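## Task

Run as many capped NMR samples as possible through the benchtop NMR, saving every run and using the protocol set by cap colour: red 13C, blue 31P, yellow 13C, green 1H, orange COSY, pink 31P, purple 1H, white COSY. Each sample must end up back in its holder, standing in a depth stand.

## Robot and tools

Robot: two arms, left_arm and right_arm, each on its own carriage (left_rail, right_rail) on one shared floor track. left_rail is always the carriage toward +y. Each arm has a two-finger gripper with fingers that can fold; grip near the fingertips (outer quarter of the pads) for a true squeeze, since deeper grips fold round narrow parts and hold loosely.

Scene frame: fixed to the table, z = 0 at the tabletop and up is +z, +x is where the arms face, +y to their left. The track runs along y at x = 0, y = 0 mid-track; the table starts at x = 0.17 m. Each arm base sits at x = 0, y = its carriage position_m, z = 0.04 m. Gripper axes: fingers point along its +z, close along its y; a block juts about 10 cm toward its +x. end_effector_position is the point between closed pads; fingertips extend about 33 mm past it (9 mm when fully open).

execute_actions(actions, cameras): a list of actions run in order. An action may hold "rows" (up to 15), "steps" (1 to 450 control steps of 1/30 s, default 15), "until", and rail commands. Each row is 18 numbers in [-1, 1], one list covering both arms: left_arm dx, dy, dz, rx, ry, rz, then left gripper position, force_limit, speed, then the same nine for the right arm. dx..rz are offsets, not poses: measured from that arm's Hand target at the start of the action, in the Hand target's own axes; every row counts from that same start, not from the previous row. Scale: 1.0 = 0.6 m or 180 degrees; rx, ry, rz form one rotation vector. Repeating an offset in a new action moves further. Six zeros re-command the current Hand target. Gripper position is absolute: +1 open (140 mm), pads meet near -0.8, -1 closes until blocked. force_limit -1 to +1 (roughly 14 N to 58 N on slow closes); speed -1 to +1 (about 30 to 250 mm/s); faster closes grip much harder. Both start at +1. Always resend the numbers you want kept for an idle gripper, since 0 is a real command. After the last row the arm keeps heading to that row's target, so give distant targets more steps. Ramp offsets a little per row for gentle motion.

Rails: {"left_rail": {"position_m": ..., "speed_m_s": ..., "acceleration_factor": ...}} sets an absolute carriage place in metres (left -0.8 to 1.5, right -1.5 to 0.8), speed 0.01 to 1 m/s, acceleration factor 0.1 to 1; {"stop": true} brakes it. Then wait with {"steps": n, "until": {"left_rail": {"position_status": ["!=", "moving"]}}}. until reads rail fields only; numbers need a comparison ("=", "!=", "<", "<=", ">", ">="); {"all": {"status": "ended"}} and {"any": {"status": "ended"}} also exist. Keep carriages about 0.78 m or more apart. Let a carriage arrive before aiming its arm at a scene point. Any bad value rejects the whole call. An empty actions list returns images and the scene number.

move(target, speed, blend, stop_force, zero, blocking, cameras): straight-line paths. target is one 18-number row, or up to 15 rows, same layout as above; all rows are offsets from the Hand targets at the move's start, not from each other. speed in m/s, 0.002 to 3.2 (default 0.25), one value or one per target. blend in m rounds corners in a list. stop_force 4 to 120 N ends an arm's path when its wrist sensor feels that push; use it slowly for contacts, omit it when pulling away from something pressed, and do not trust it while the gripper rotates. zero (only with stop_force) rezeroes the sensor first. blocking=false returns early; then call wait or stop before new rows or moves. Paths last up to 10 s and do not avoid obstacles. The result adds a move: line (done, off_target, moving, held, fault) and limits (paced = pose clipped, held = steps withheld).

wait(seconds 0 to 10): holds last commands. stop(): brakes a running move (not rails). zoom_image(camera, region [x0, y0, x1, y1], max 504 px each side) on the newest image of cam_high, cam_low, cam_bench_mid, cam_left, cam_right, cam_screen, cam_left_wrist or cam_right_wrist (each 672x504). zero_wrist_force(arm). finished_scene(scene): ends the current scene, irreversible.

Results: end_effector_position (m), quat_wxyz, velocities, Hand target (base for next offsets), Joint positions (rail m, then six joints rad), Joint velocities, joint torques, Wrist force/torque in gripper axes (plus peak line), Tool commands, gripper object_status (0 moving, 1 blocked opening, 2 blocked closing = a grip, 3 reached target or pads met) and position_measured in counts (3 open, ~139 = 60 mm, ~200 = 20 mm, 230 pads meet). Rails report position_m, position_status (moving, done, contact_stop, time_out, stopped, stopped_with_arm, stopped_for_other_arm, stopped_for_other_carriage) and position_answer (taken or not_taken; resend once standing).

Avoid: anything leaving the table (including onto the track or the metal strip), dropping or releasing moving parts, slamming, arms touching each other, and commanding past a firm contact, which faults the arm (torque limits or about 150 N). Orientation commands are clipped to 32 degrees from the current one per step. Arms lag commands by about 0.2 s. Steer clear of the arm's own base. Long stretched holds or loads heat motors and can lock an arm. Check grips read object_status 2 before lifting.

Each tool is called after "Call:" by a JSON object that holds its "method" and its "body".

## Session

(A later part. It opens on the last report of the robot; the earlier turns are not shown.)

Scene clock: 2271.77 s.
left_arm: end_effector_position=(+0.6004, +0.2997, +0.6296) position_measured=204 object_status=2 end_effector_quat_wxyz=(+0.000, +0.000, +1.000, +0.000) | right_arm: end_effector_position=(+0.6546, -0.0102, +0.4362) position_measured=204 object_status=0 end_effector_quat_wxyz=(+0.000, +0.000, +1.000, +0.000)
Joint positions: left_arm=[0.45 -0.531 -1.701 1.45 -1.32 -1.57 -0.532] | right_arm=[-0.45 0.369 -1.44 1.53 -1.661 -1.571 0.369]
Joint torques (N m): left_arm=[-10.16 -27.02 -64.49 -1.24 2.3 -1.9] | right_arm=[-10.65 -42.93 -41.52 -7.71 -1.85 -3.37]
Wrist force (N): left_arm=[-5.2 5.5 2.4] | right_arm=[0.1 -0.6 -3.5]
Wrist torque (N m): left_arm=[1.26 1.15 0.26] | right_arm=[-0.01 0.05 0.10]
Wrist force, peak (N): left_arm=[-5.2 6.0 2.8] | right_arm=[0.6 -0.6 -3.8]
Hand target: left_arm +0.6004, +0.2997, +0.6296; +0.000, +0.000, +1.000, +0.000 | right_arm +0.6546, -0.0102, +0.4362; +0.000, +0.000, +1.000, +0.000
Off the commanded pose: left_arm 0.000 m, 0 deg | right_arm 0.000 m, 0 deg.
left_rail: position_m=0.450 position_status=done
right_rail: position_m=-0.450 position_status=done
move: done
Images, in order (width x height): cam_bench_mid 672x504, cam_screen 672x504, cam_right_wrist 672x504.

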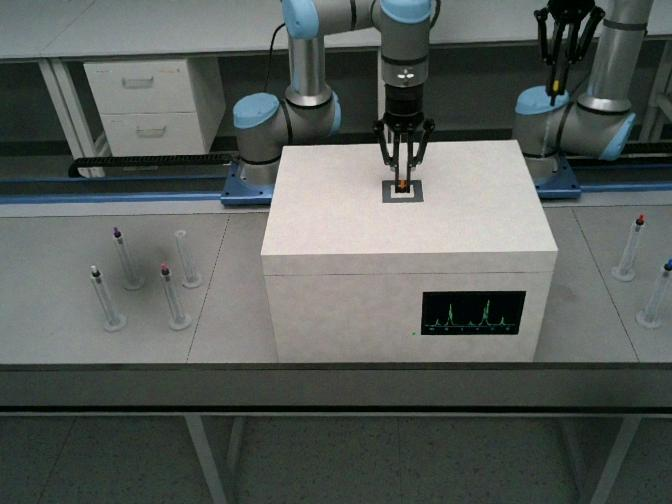

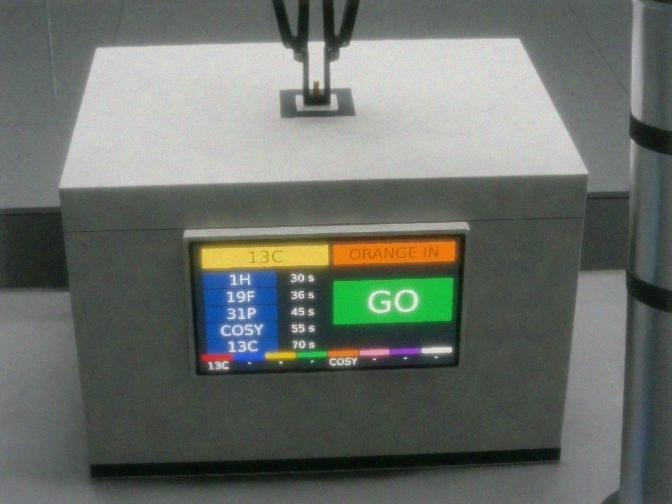

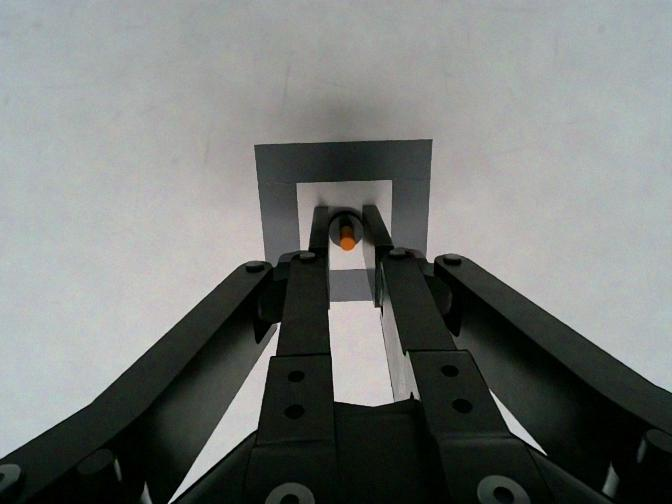

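Call:
{"method": "move", "body": {"target": [[0, 0, 0, 0,0,0, -1, -0.5, -1, 0, 0, -0.3313, 0,0,0, -1, -0.5, -1],[-0.0333, -0.1667, 0, 0,0,0, -1, -0.5, -1, 0.1243, -0.483, -0.3067, 0,0,0, -1, -0.5, -1],[-0.0907, -0.518, 0.0293, 0,-0.0022,0, -1, -0.5, -1, 0.2458, -0.9785, 0.027, 0,0,0, -1, -0.5, -1]], "speed": [0.4, 0.7, 0.7], "blend": [0.05, 0.09, 0]}}

Call:
{"method": "move", "body": {"target": [[0.0014, 0, 0.2033, 0,0,0, -1, -0.5, -1, 0, 0, 0.25, 0,0,0, -1, -0.5, -1],[0.0021, 0, 0.3033, 0,0,0, -1, -0.5, -1, 0, 0, 0.3425, 0,0,0, -1, -0.5, -1]], "speed": [0.15, 0.045], "stop_force": 6, "cameras": ["cam_screen", "cam_right", "cam_bench_mid", "cam_left_wrist", "cam_right_wrist"]}}

Call:
{"method": "zoom_image", "body": {"camera": "cam_bench_mid", "region": [375, 150, 435, 210]}}

Call:
{"method": "zoom_image", "body": {"camera": "cam_right", "region": [410, 70, 550, 210]}}

Scene clock: 2300.13 s.
left_arm: end_effector_position=(+0.6550, -0.0111, +0.6118) position_measured=204 object_status=2 end_effector_quat_wxyz=(+0.004, +0.000, +1.000, +0.000) | right_arm: end_effector_position=(+0.5071, -0.5972, +0.4202) position_measured=204 object_status=2 end_effector_quat_wxyz=(+0.000, +0.000, +1.000, +0.000)
Joint positions: left_arm=[0.45 -0.835 -1.402 1.178 -1.351 -1.565 -0.836] | right_arm=[-0.45 -0.618 -1.888 1.962 -1.644 -1.571 -0.618]
Joint torques (N m): left_arm=[-11.28 -54.43 -63.29 -1.26 2.07 -2.37] | right_arm=[-9.57 -7.91 -41.29 -7.96 3.97 -3.06]
Wrist force (N): left_arm=[-4.7 5.5 2.8] | right_arm=[0.5 0.1 0.3]
Wrist torque (N m): left_arm=[1.16 1.03 0.23] | right_arm=[0.01 -0.11 0.12]
Wrist force, peak (N): left_arm=[-5.0 6.8 2.5] | right_arm=[0.4 -0.3 -4.2]
Hand target: left_arm +0.6550, -0.0111, +0.6118; +0.004, +0.000, +1.000, +0.000 | right_arm +0.5071, -0.5973, +0.4202; +0.000, +0.000, +1.000, +0.000
Off the commanded pose: left_arm 0.000 m, 0 deg | right_arm 0.000 m, 0 deg.
left_rail: position_m=0.450 position_status=done
right_rail: position_m=-0.450 position_status=done
move: done

Scene clock: 2304.03 s.
left_arm: end_effector_position=(+0.6551, -0.0109, +0.4360) position_measured=204 object_status=2 end_effector_quat_wxyz=(+0.004, +0.000, +1.000, +0.000) | right_arm: end_effector_position=(+0.5070, -0.5973, +0.2157) position_measured=204 object_status=2 end_effector_quat_wxyz=(+0.000, +0.000, +1.000, +0.000)
Joint positions: left_arm=[0.45 -0.835 -1.422 1.511 -1.663 -1.565 -0.836] | right_arm=[-0.45 -0.619 -1.782 2.261 -2.05 -1.571 -0.619]
Joint torques (N m): left_arm=[2.73 -82 -64.95 -1.58 -0.3 1.71] | right_arm=[8.32 -37.08 -63.37 -2.25 2.41 2.42]
Wrist force (N): left_arm=[-4.9 5.4 2.6] | right_arm=[0.4 0.1 -0.3]
Wrist torque (N m): left_arm=[1.19 1.06 0.21] | right_arm=[0.01 -0.08 0.10]
Wrist force, peak (N): left_arm=[-3.0 7.7 -18.6] | right_arm=[0.6 0.9 -9.8]
Hand target: left_arm +0.6551, -0.0109, +0.4360; +0.004, +0.000, +1.000, +0.000 (not the last commanded pose) | right_arm +0.5070, -0.5973, +0.2157; +0.000, +0.000, +1.000, +0.000 (not the last commanded pose)
Off the commanded pose: left_arm 0.006 m, 0 deg | right_arm 0.001 m, 0 deg.
left_rail: position_m=0.450 position_status=done
right_rail: position_m=-0.450 position_status=done
move: contact (left_arm, right_arm); path passed 1 of 2 targets
Images, in order (width x height): cam_bench_mid 672x504, cam_right 672x504, cam_screen 672x504, cam_left_wrist 672x504, cam_right_wrist 672x504.

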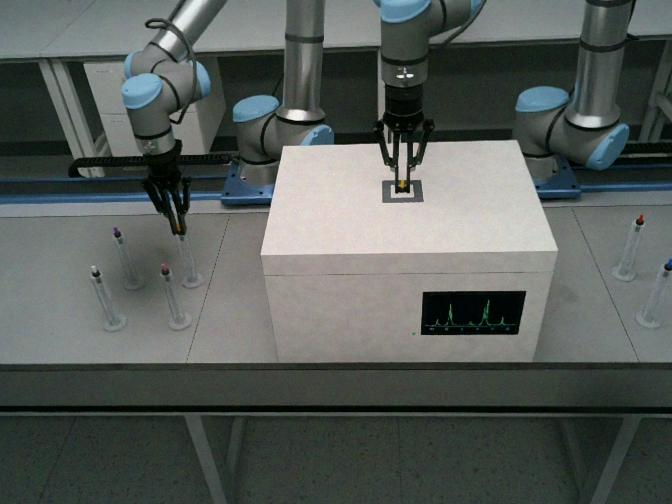

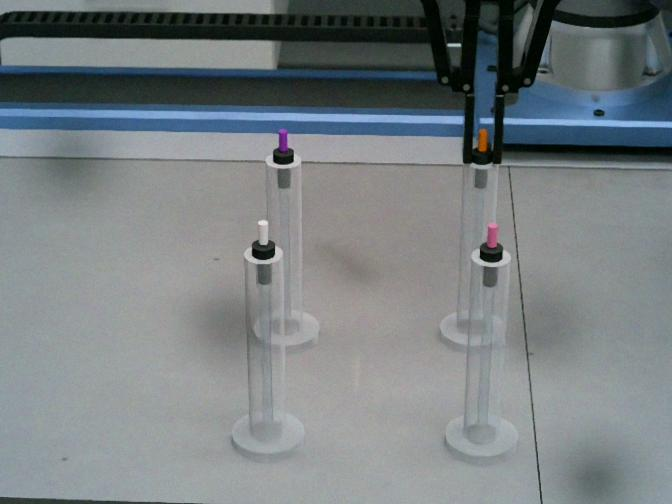

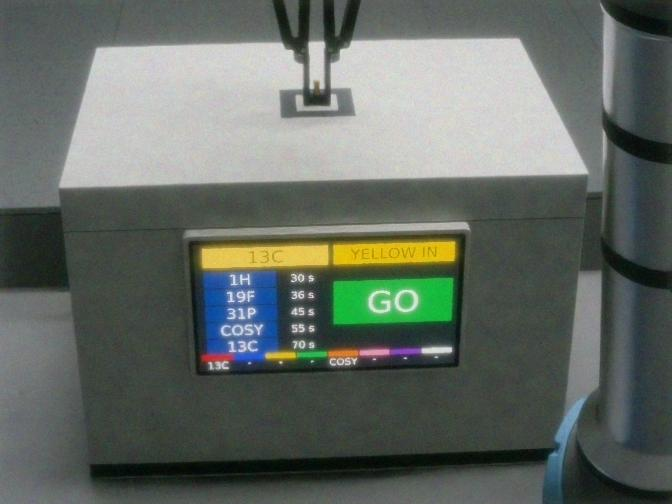

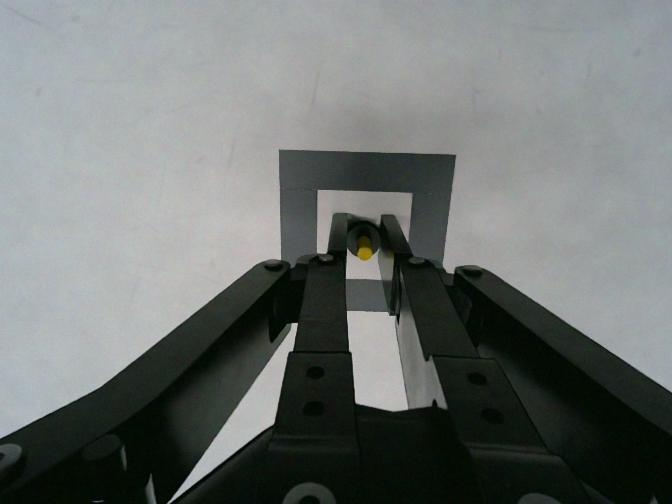

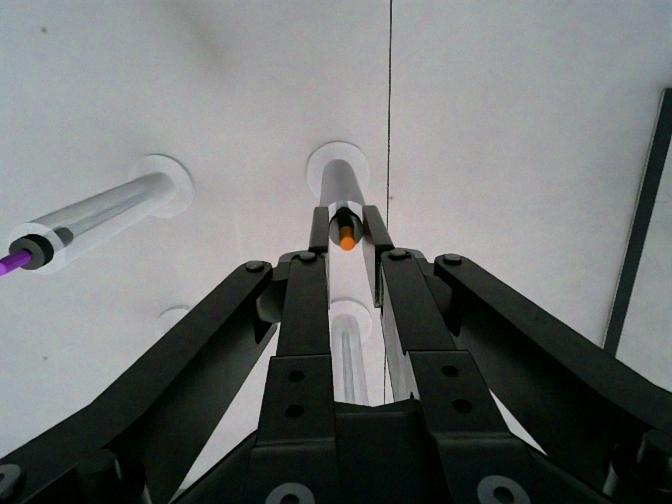

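Scaled by 8.400 from the camera's 672x504 image, which has a finer 960x720 frame.

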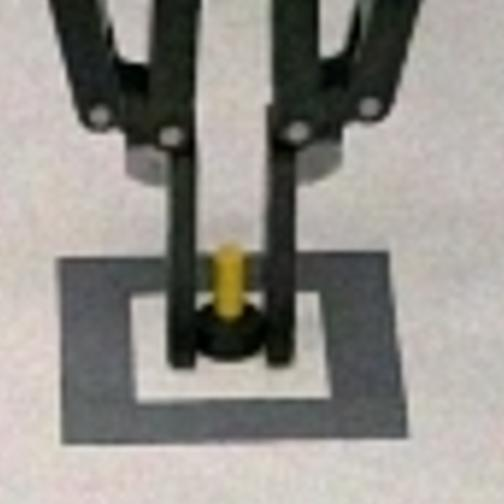

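Scaled by 3.600 from the camera's 672x504 image, which has a finer 960x720 frame.

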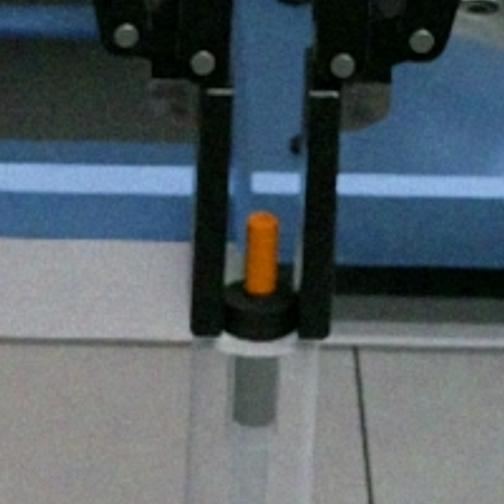

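Call:
{"method": "move", "body": {"target": [[0, 0, 0, 0,0,0, -0.35, -0.5, 0, 0, 0, 0, 0,0,0, -0.35, -0.5, 0],[-0.0011, 0, -0.1567, 0,0.0022,0, -0.35, -0.5, 0, 0, 0, -0.1567, 0,0,0, -0.35, -0.5, 0],[0.3406, -0.0818, -0.1757, 0,-0.0811,0, -0.35, -0.5, 0, -0.0117, -0.2828, -0.1405, 0,0,0, -0.35, -0.5, 0]], "speed": [0.3, 0.35, 0.5], "blend": [0, 0.03, 0], "cameras": ["cam_right_wrist", "cam_right", "cam_screen"]}}

Call:
{"method": "zoom_image", "body": {"camera": "cam_right_wrist", "region": [280, 130, 400, 270]}}

Scene clock: 2334.60 s.
left_arm: end_effector_position=(+0.4501, -0.0602, +0.5399) position_measured=173 object_status=3 end_effector_quat_wxyz=(+0.130, +0.000, +0.991, +0.001) | right_arm: end_effector_position=(+0.5140, -0.7669, +0.3000) position_measured=173 object_status=3 end_effector_quat_wxyz=(+0.000, +0.000, +1.000, +0.000)
Joint positions: left_arm=[0.45 -1.236 -1.716 1.661 -1.602 -1.324 -1.226] | right_arm=[-0.45 -0.845 -1.704 2.038 -1.905 -1.571 -0.845]
Joint torques (N m): left_arm=[-9.86 -56.11 -41.64 -1.61 3.08 -1.57] | right_arm=[-10.52 -18.05 -66.54 -7.99 4.05 -3.43]
Wrist force (N): left_arm=[-5.7 5.6 2.6] | right_arm=[0.5 0.4 0.3]
Wrist torque (N m): left_arm=[1.22 1.19 0.29] | right_arm=[0.10 -0.11 0.10]
Wrist force, peak (N): left_arm=[-8.7 6.1 0.8] | right_arm=[0.3 2.7 -1.7]
Hand target: left_arm +0.4500, -0.0602, +0.5399; +0.131, +0.000, +0.991, +0.001 | right_arm +0.5140, -0.7670, +0.3000; +0.000, +0.000, +1.000, +0.000
Off the commanded pose: left_arm 0.000 m, 0 deg | right_arm 0.000 m, 0 deg.
left_rail: position_m=0.450 position_status=done
right_rail: position_m=-0.450 position_status=done
move: done
Images, in order (width x height): cam_right 672x504, cam_screen 672x504, cam_right_wrist 672x504.

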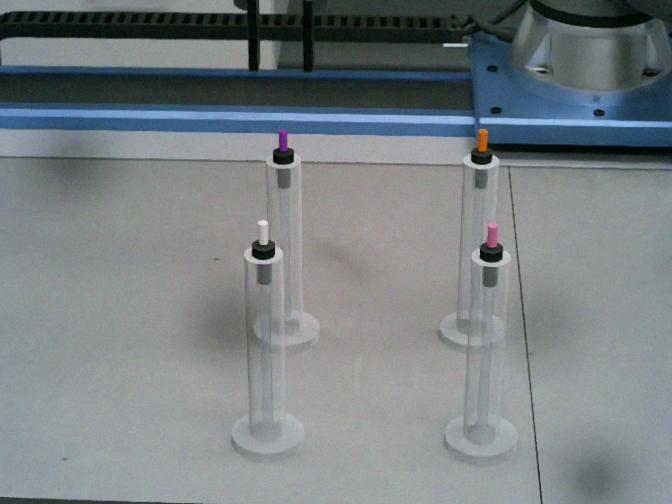

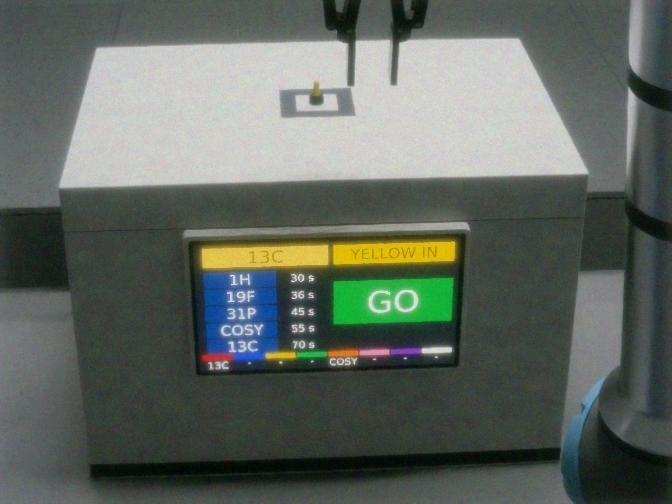

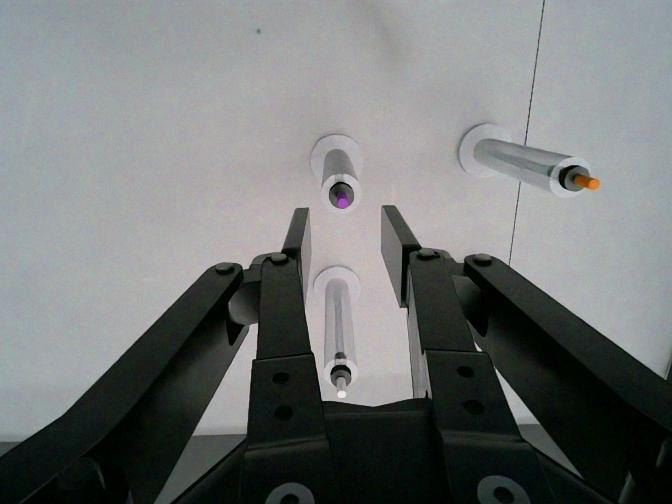

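Scaled by 3.600 from the camera's 672x504 image, which has a finer 960x720 frame.

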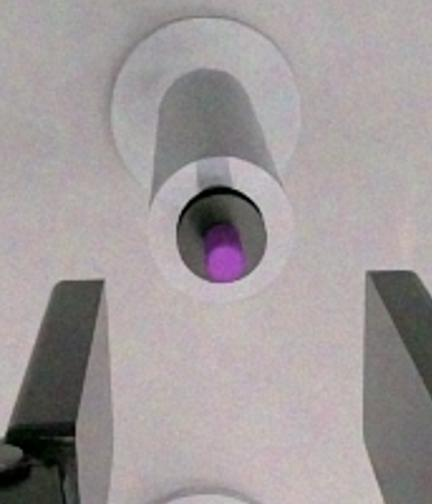

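Call:
{"method": "move", "body": {"target": [[0.3007, -0.0413, 0.0918, 0,-0.0833,0, -1, -1, 0.5, 0, 0, 0.07, 0,0,0, -0.35, -0.5, 0],[0.2141, -0.0413, 0.3998, 0,-0.0833,0, -1, -1, 0.5, 0, 0, 0.1392, 0,0,0, -0.35, -0.5, 0]], "speed": 0.5, "blend": [0.07, 0], "cameras": ["cam_right_wrist", "cam_right", "cam_screen"]}}

Call:
{"method": "zoom_image", "body": {"camera": "cam_right", "region": [210, 70, 350, 210]}}

Call:
{"method": "zoom_image", "body": {"camera": "cam_right_wrist", "region": [280, 150, 400, 290]}}

Scene clock: 2356.07 s.
left_arm: end_effector_position=(+0.3880, -0.0848, +0.2750) position_measured=235 object_status=3 end_effector_quat_wxyz=(+0.259, +0.000, +0.966, +0.001) | right_arm: end_effector_position=(+0.5140, -0.7670, +0.2165) position_measured=173 object_status=3 end_effector_quat_wxyz=(+0.000, +0.000, +1.000, +0.000)
Joint positions: left_arm=[0.45 -1.491 -1.695 2.175 -2.096 -1.049 -1.479] | right_arm=[-0.45 -0.845 -1.641 2.142 -2.072 -1.571 -0.845]
Joint torques (N m): left_arm=[19.95 -24.37 -36.62 -8.89 -0.68 2.39] | right_arm=[10.78 -19.81 -35.36 -7.79 3.63 1.85]
Wrist force (N): left_arm=[-5.8 5.2 2.9] | right_arm=[0.0 0.4 0.4]
Wrist torque (N m): left_arm=[1.12 1.13 -0.01] | right_arm=[0.09 0.02 0.10]
Wrist force, peak (N): left_arm=[-8.9 6.1 2.1] | right_arm=[-0.1 -0.1 -1.4]
Hand target: left_arm +0.3880, -0.0848, +0.2750; +0.259, +0.000, +0.966, +0.001 | right_arm +0.5140, -0.7670, +0.2165; +0.000, +0.000, +1.000, +0.000
Off the commanded pose: left_arm 0.000 m, 0 deg | right_arm 0.000 m, 0 deg.
left_rail: position_m=0.450 position_status=done
right_rail: position_m=-0.450 position_status=done
move: done
Images, in order (width x height): cam_right 672x504, cam_screen 672x504, cam_right_wrist 672x504.

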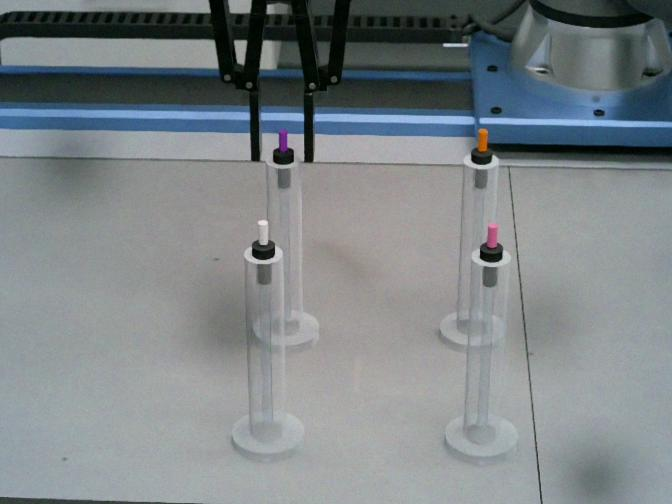

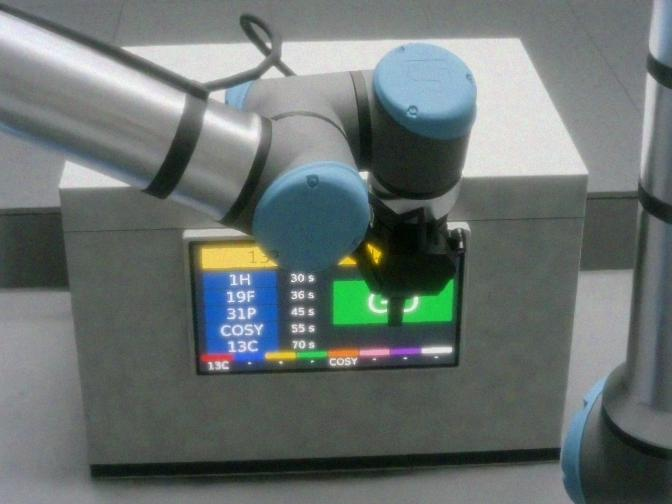

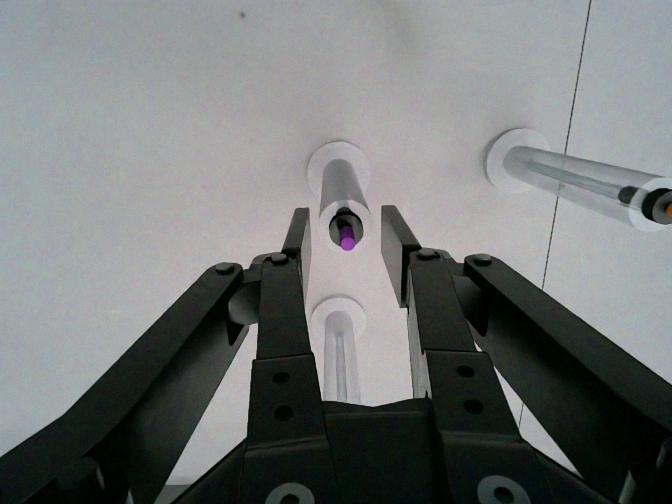

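Scaled by 3.600 from the camera's 672x504 image, which has a finer 960x720 frame.

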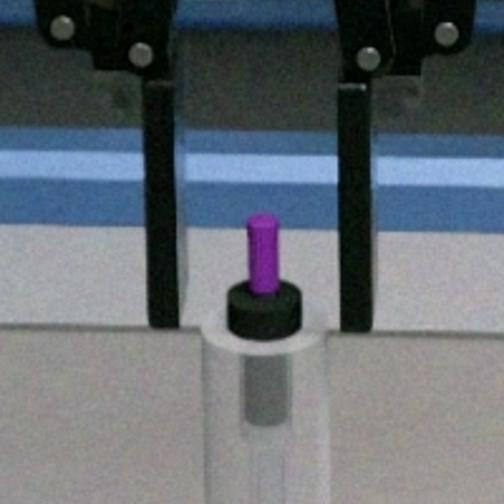

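Scaled by 3.600 from the camera's 672x504 image, which has a finer 960x720 frame.

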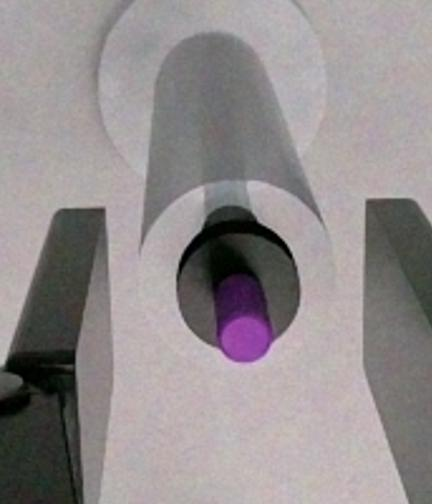

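Call:
{"method": "move", "body": {"target": [-0.0245, 0, 0.0142, 0,0,0, -1, -1, 0.5, 0, 0.001, 0.0028, 0,0,0, -1, -0.5, -1], "speed": 0.025, "stop_force": 5, "cameras": ["cam_right_wrist", "cam_right", "cam_screen"]}}

Call:
{"method": "zoom_image", "body": {"camera": "cam_right", "region": [210, 70, 350, 210]}}

Scene clock: 2377.57 s.
left_arm: end_effector_position=(+0.3972, -0.0848, +0.2749) position_measured=235 object_status=3 end_effector_quat_wxyz=(+0.259, +0.000, +0.966, +0.001) | right_arm: end_effector_position=(+0.5140, -0.7665, +0.2151) position_measured=204 object_status=2 end_effector_quat_wxyz=(+0.000, +0.000, +1.000, +0.000)
Joint positions: left_arm=[0.45 -1.474 -1.687 2.171 -2.109 -1.05 -1.46] | right_arm=[-0.45 -0.844 -1.64 2.144 -2.075 -1.571 -0.844]
Joint torques (N m): left_arm=[-7.85 -52.5 -37.39 -1.21 1.39 -2.17] | right_arm=[-2.22 -36.53 -53.51 -1.07 3.46 0.37]
Wrist force (N): left_arm=[-1.5 4.1 2.7] | right_arm=[1.5 0.0 -9.1]
Wrist torque (N m): left_arm=[1.22 1.31 0.20] | right_arm=[-0.01 0.04 -0.17]
Wrist force, peak (N): left_arm=[21.6 14.2 -27.3] | right_arm=[1.8 0.2 -9.3]
Hand target: left_arm +0.3972, -0.0848, +0.2749; +0.259, +0.000, +0.966, +0.001 (not the last commanded pose) | right_arm +0.5140, -0.7665, +0.2152; +0.000, +0.000, +1.000, +0.000
Off the commanded pose: left_arm 0.008 m, 0 deg | right_arm 0.000 m, 0 deg.
left_rail: position_m=0.450 position_status=done
right_rail: position_m=-0.450 position_status=done
move: contact (left_arm, right_arm)
Images, in order (width x height): cam_right 672x504, cam_screen 672x504, cam_right_wrist 672x504.

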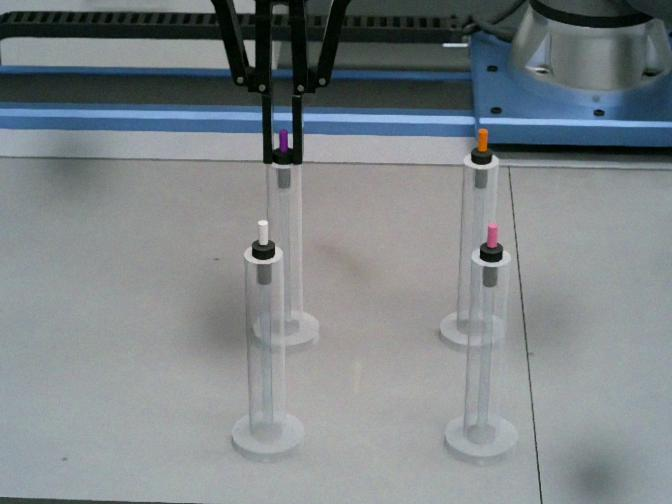

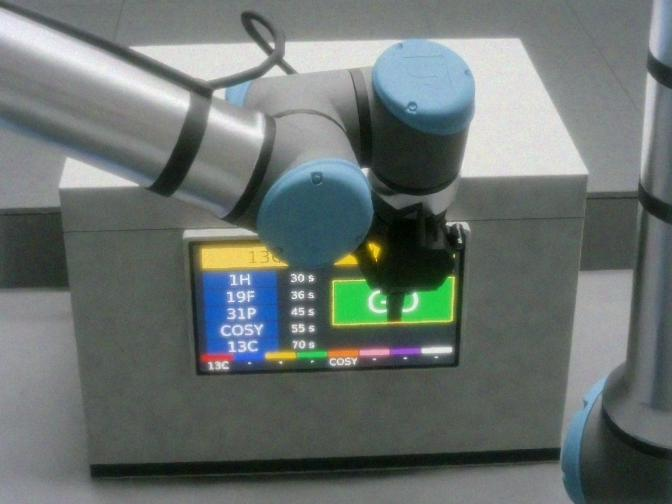

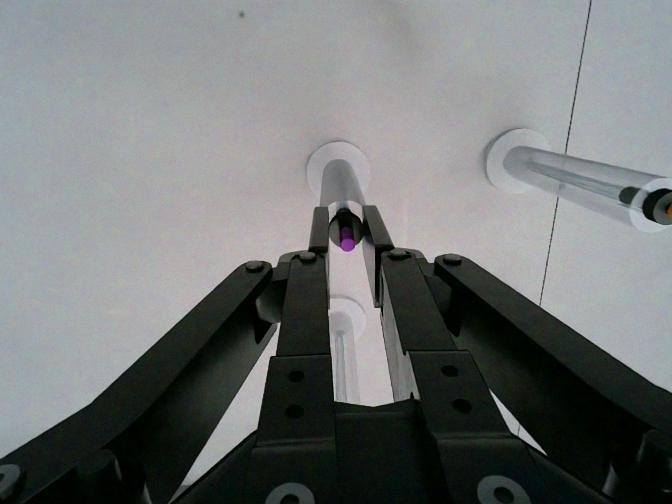

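Scaled by 3.600 from the camera's 672x504 image, which has a finer 960x720 frame.

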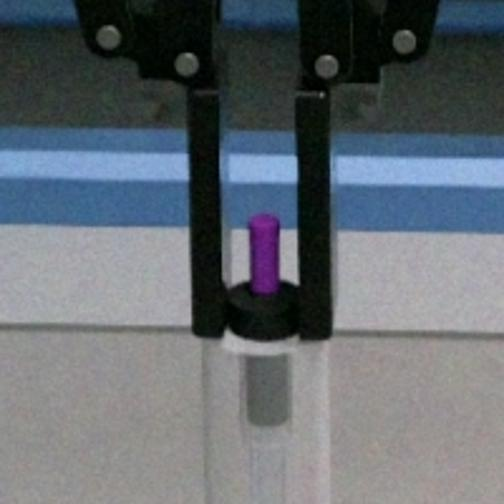

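Call:
{"method": "move", "body": {"target": [[0.013, 0, -0.0075, 0,0,0, -1, -1, 0.5, 0, 0, -0.375, 0,0,0, -1, -0.5, -1],[0.013, 0, -0.0075, 0,0,0, -1, -1, 0.5, -0.1433, 0.7442, -0.6917, 0,0,0, -1, -0.5, -1]], "speed": [0.4, 0.6], "blend": [0.06, 0], "cameras": ["cam_right_wrist", "cam_screen", "cam_left_wrist"]}}

Call:
{"method": "zoom_image", "body": {"camera": "cam_right_wrist", "region": [290, 140, 400, 270]}}

Scene clock: 2392.07 s.
left_arm: end_effector_position=(+0.3882, -0.0848, +0.2749) position_measured=235 object_status=3 end_effector_quat_wxyz=(+0.259, +0.000, +0.966, +0.001) | right_arm: end_effector_position=(+0.6000, -0.3200, +0.6300) position_measured=204 object_status=2 end_effector_quat_wxyz=(+0.000, +0.000, +1.000, +0.000)
Joint positions: left_arm=[0.45 -1.49 -1.694 2.175 -2.096 -1.049 -1.479] | right_arm=[-0.45 -0.074 -1.709 1.456 -1.318 -1.571 -0.074]
Joint torques (N m): left_arm=[-12.4 -51.19 -37.38 -1.32 3.61 -1.94] | right_arm=[11.07 -22.03 -68.78 -1.32 -2.9 3.41]
Wrist force (N): left_arm=[-5.8 4.3 3.7] | right_arm=[0.2 0.2 0.0]
Wrist torque (N m): left_arm=[0.91 1.14 0.18] | right_arm=[0.05 -0.04 -0.28]
Wrist force, peak (N): left_arm=[-6.3 5.3 3.6] | right_arm=[1.4 0.1 -9.2]
Hand target: left_arm +0.3882, -0.0848, +0.2749; +0.259, +0.000, +0.966, +0.001 | right_arm +0.6001, -0.3199, +0.6301; +0.000, +0.000, +1.000, +0.000
Off the commanded pose: left_arm 0.000 m, 0 deg | right_arm 0.000 m, 0 deg.
left_rail: position_m=0.450 position_status=done
right_rail: position_m=-0.450 position_status=done
move: done
Images, in order (width x height): cam_screen 672x504, cam_left_wrist 672x504, cam_right_wrist 672x504.

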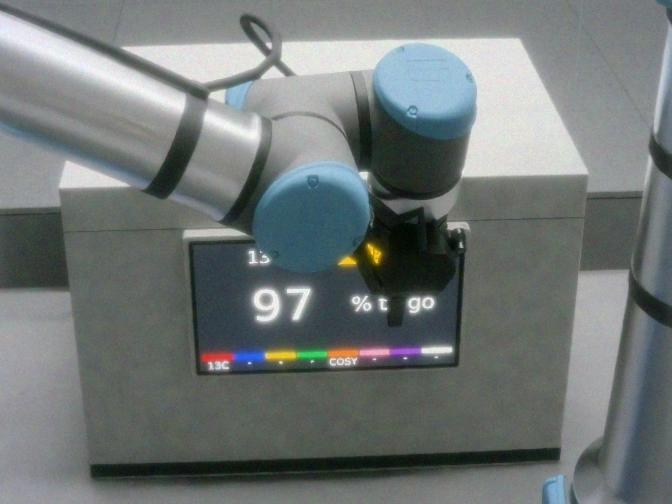

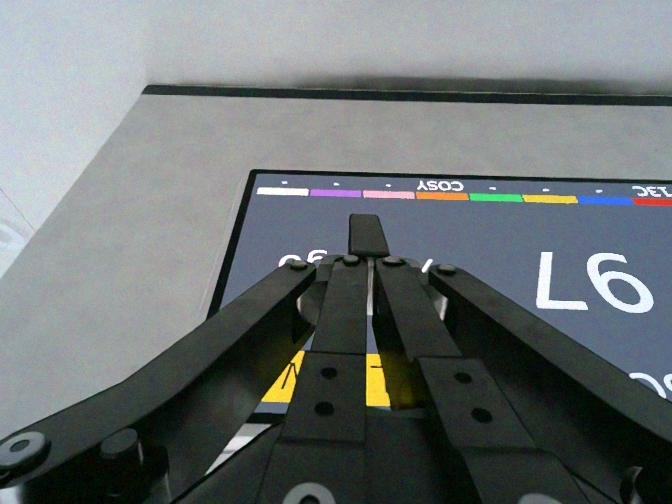

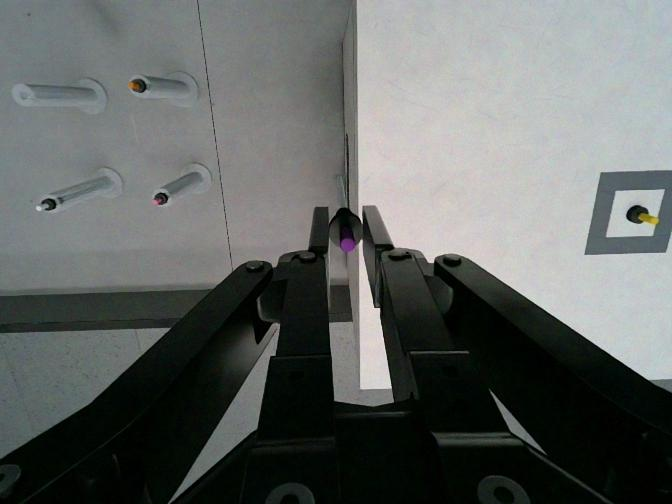

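Scaled by 3.877 from the camera's 672x504 image, which has a finer 960x720 frame.

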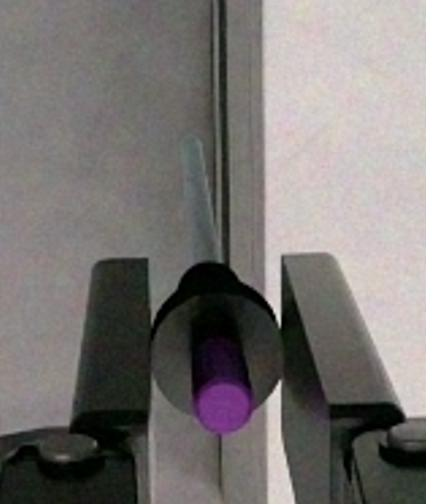

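Call:
{"method": "wait", "body": {"seconds": 1, "cameras": ["cam_screen"]}}

Scene clock: 2479.37 s.
left_arm: end_effector_position=(+0.3882, -0.0848, +0.2749) position_measured=235 object_status=3 end_effector_quat_wxyz=(+0.259, +0.000, +0.966, +0.001) | right_arm: end_effector_position=(+0.6001, -0.3199, +0.6301) position_measured=204 object_status=2 end_effector_quat_wxyz=(+0.000, +0.000, +1.000, +0.000)
Joint positions: left_arm=[0.45 -1.49 -1.694 2.175 -2.096 -1.049 -1.479] | right_arm=[-0.45 -0.074 -1.709 1.456 -1.318 -1.571 -0.074]
Joint torques (N m): left_arm=[-12.08 -51.65 -36.92 -1.82 3.66 -1.85] | right_arm=[12.21 -18.06 -68.07 -1.61 -2.95 3.52]
Wrist force (N): left_arm=[-5.9 4.6 3.1] | right_arm=[-0.1 -0.3 0.0]
Wrist torque (N m): left_arm=[0.99 1.17 0.18] | right_arm=[-0.07 0.01 -0.27]
Wrist force, peak (N): left_arm=[-6.0 5.0 4.2] | right_arm=[-0.4 0.6 0.4]
Hand target: left_arm +0.3882, -0.0848, +0.2749; +0.259, +0.000, +0.966, +0.001 | right_arm +0.6001, -0.3199, +0.6301; +0.000, +0.000, +1.000, +0.000
Tool commands: left_gripper/position=-1.0 left_gripper/force_limit=-1.0 left_gripper/speed=+0.5 right_gripper/position=-1.0 right_gripper/force_limit=-0.5 right_gripper/speed=-1.0
Off the commanded pose: left_arm 0.000 m, 0 deg | right_arm 0.000 m, 0 deg.
left_rail: position_m=0.450 position_status=done
right_rail: position_m=-0.450 position_status=done
wait: 1.00 s; at rest from the start
Images, in order (width x height): cam_screen 672x504.

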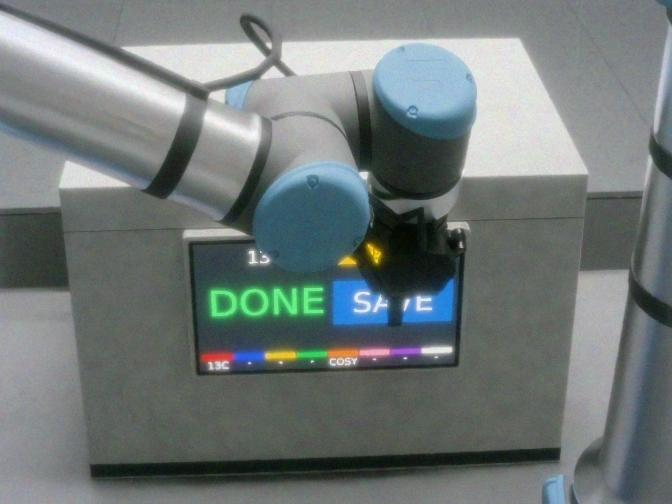

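Call:
{"method": "move", "body": {"target": [[-0.01516, 0, 0.00875, 0,0,0, -1, -1, 0.5, 0, 0, 0, 0,0,0, -1, -0.5, -1],[0, 0, 0, 0,0,0, -1, -1, 0.5, 0, 0, 0, 0,0,0, -1, -0.5, -1],[-0.02877, 0.2835, -0.04382, 0,0,0, -1, -1, 0.5, 0, 0, 0, 0,0,0, -1, -0.5, -1],[-0.04132, 0.2835, -0.03657, 0,0,0, -1, -1, 0.5, 0, 0, 0, 0,0,0, -1, -0.5, -1],[0.0009, 0.2713, -0.1258, 0,0,0, -1, -1, 0.5, 0, 0, 0, 0,0,0, -1, -0.5, -1],[-0.1469, 0.1913, -0.3484, 0,0.0833,0, -1, -1, 0.5, 0, 0, 0, 0,0,0, -1, -0.5, -1],[-0.5893, 0.1227, -0.1314, 0,0.1667,0, -1, -1, 0.5, 0, 0, 0, 0,0,0, -1, -0.5, -1]], "speed": [0.04, 0.15, 0.5, 0.04, 0.35, 0.6, 0.6], "blend": [0, 0.004, 0.003, 0, 0.03, 0.07, 0], "cameras": ["cam_screen", "cam_left_wrist"]}}

Call:
{"method": "zoom_image", "body": {"camera": "cam_screen", "region": [180, 60, 480, 390]}}

Scene clock: 2501.70 s.
left_arm: end_effector_position=(+0.6549, -0.0112, +0.5200) position_measured=235 object_status=3 end_effector_quat_wxyz=(+0.000, +0.000, +1.000, +0.000) | right_arm: end_effector_position=(+0.6001, -0.3199, +0.6301) position_measured=204 object_status=2 end_effector_quat_wxyz=(+0.000, +0.000, +1.000, +0.000)
Joint positions: left_arm=[0.45 -0.833 -1.421 1.361 -1.51 -1.57 -0.834] | right_arm=[-0.45 -0.074 -1.709 1.456 -1.318 -1.571 -0.074]
Joint torques (N m): left_arm=[15.72 -54.19 -66.2 -1.5 -2.35 1.84] | right_arm=[13.73 -20.25 -69.05 -1.5 -3.02 3.44]
Wrist force (N): left_arm=[-4.7 4.7 4.0] | right_arm=[0.0 0.3 -0.2]
Wrist torque (N m): left_arm=[1.06 0.98 -0.01] | right_arm=[0.07 0.00 -0.27]
Wrist force, peak (N): left_arm=[38.5 -11.9 -11.3] | right_arm=[-0.5 0.3 -0.6]
Hand target: left_arm +0.6549, -0.0112, +0.5200; +0.000, +0.000, +1.000, +0.001 | right_arm +0.6001, -0.3199, +0.6301; +0.000, +0.000, +1.000, +0.000
Off the commanded pose: left_arm 0.000 m, 0 deg | right_arm 0.000 m, 0 deg.
left_rail: position_m=0.450 position_status=done
right_rail: position_m=-0.450 position_status=done
move: done; blend cut to 0.0298 m at target 5
Images, in order (width x height): cam_screen 672x504, cam_left_wrist 672x504.

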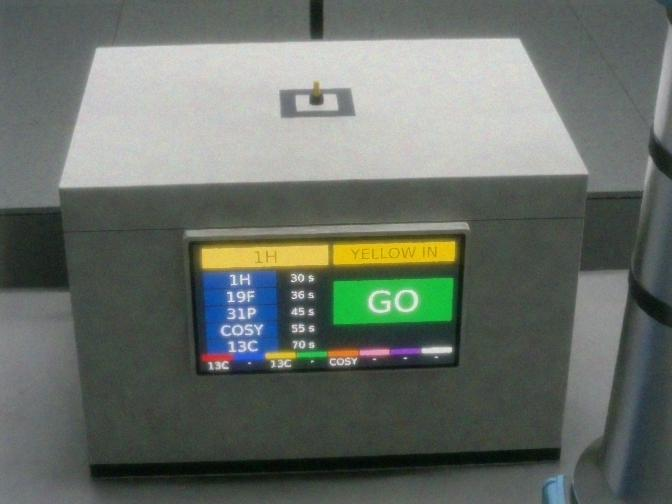

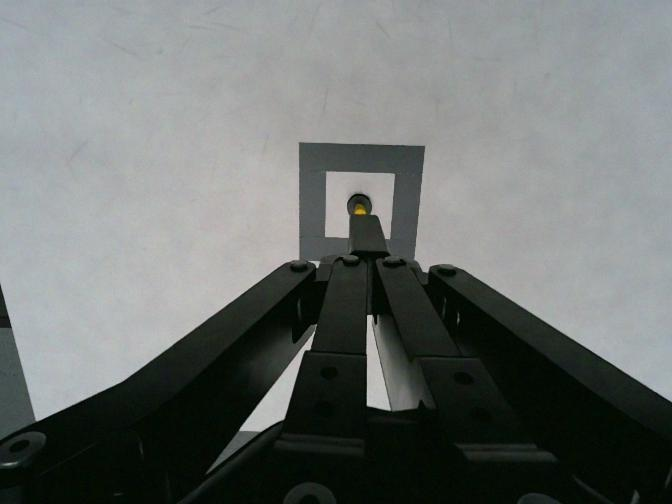

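Scaled by 1.527 from the camera's 672x504 image, which has a finer 960x720 frame.

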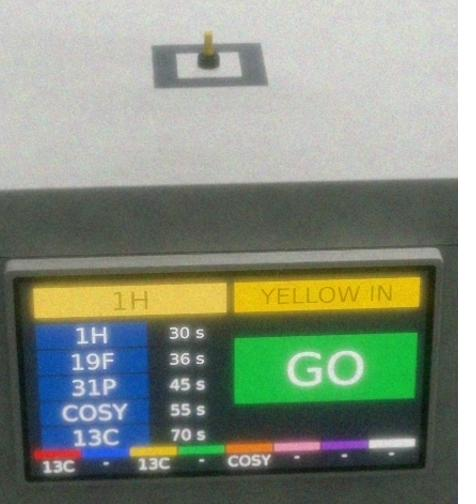

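Call:
{"method": "move", "body": {"target": [[0, 0, 0.138, 0,0,0, -0.4, -0.5, 1, 0, 0, 0, 0,0,0, -1, -0.5, -1],[0, 0, 0.138, 0,0,0, -1, -0.5, -1, 0, 0, 0, 0,0,0, -1, -0.5, -1],[0, 0, -0.1917, 0,0,0, -1, -0.5, -1, 0, 0, 0, 0,0,0, -1, -0.5, -1],[0.1248, 0.5187, -0.1667, 0,0,0, -1, -0.5, -1, -0.05, 0.2, 0, 0,0,0, -1, -0.5, -1],[0.2082, 0.9937, 0.1167, 0,0,0, -1, -0.5, -1, -0.0902, 0.5162, 0.0302, 0,0.005,0, -1, -0.5, -1]], "speed": [0.3, 0.3, 0.45, 0.7, 0.7], "blend": [0, 0, 0.05, 0.09, 0], "cameras": ["cam_left_wrist", "cam_right_wrist", "cam_screen", "cam_bench_mid"]}}

Call:
{"method": "zoom_image", "body": {"camera": "cam_left_wrist", "region": [300, 150, 420, 290]}}

Call:
{"method": "zoom_image", "body": {"camera": "cam_right_wrist", "region": [280, 130, 400, 270]}}

Scene clock: 2533.27 s.
left_arm: end_effector_position=(+0.5295, +0.5849, +0.4507) position_measured=204 object_status=2 end_effector_quat_wxyz=(+0.000, +0.000, +1.000, +0.001) | right_arm: end_effector_position=(+0.6542, -0.0102, +0.6119) position_measured=204 object_status=2 end_effector_quat_wxyz=(-0.008, +0.000, +1.000, +0.000)
Joint positions: left_arm=[0.45 -0.076 -1.857 1.887 -1.6 -1.57 -0.076] | right_arm=[-0.45 0.367 -1.412 1.186 -1.329 -1.565 0.367]
Joint torques (N m): left_arm=[21.15 -15.63 -41.38 -8.58 -2.31 1.96] | right_arm=[10.14 -45.66 -67.66 -1.61 -3.14 3.4]
Wrist force (N): left_arm=[-5.7 5.3 4.0] | right_arm=[0.5 0.5 0.7]
Wrist torque (N m): left_arm=[1.13 1.26 0.02] | right_arm=[0.09 -0.10 -0.26]
Wrist force, peak (N): left_arm=[-4.5 8.7 6.6] | right_arm=[0.0 2.6 0.6]
Hand target: left_arm +0.5295, +0.5850, +0.4506; +0.000, +0.000, +1.000, +0.001 | right_arm +0.6542, -0.0102, +0.6119; -0.008, +0.000, +1.000, +0.000
Off the commanded pose: left_arm 0.000 m, 0 deg | right_arm 0.000 m, 0 deg.
left_rail: position_m=0.450 position_status=done
right_rail: position_m=-0.450 position_status=done
move: done
Images, in order (width x height): cam_bench_mid 672x504, cam_screen 672x504, cam_left_wrist 672x504, cam_right_wrist 672x504.

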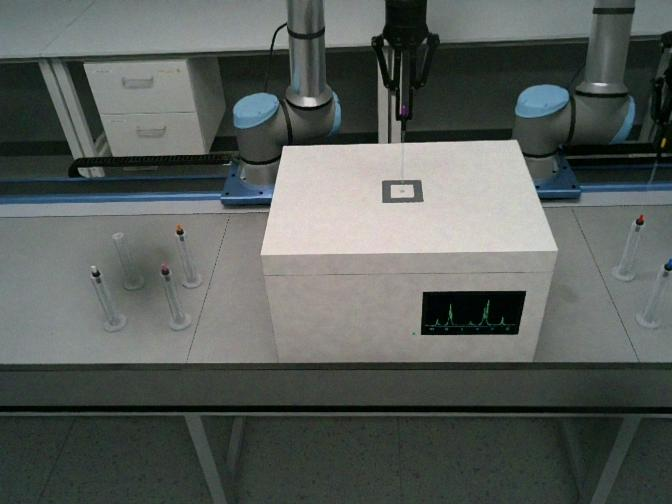

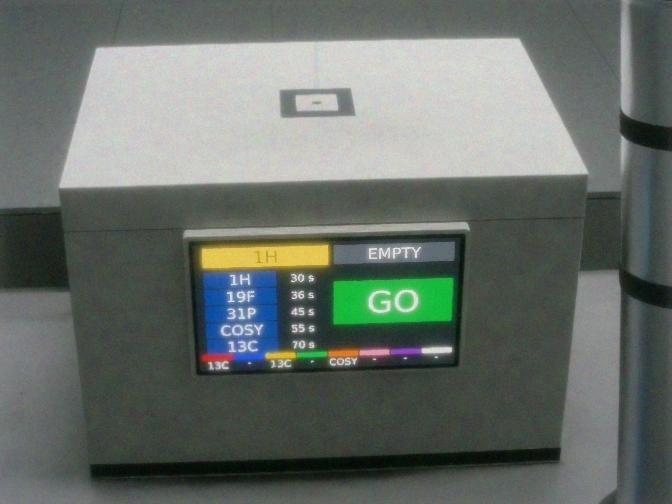

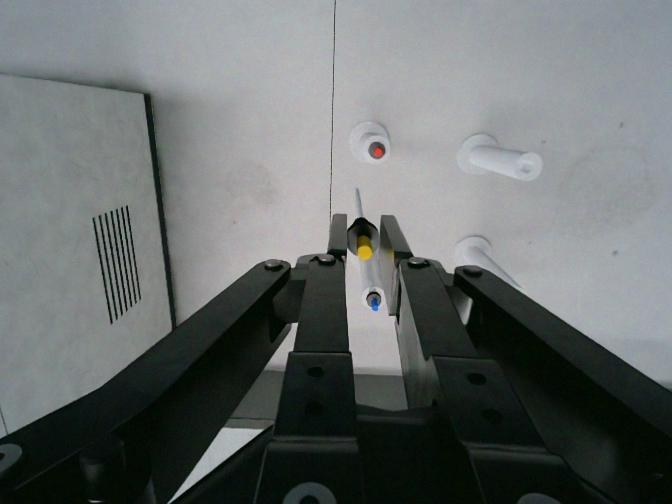

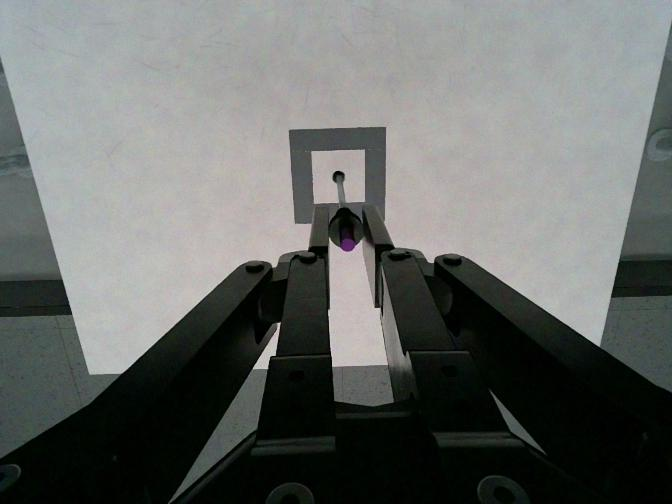

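Scaled by 3.600 from the camera's 672x504 image, which has a finer 960x720 frame.

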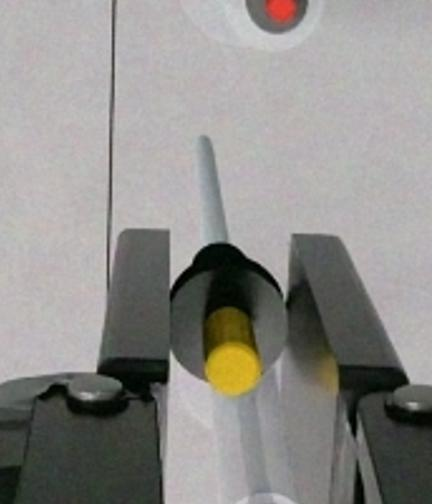

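Scaled by 3.600 from the camera's 672x504 image, which has a finer 960x720 frame.

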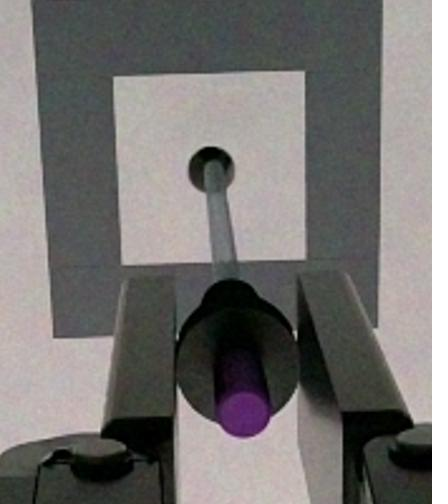

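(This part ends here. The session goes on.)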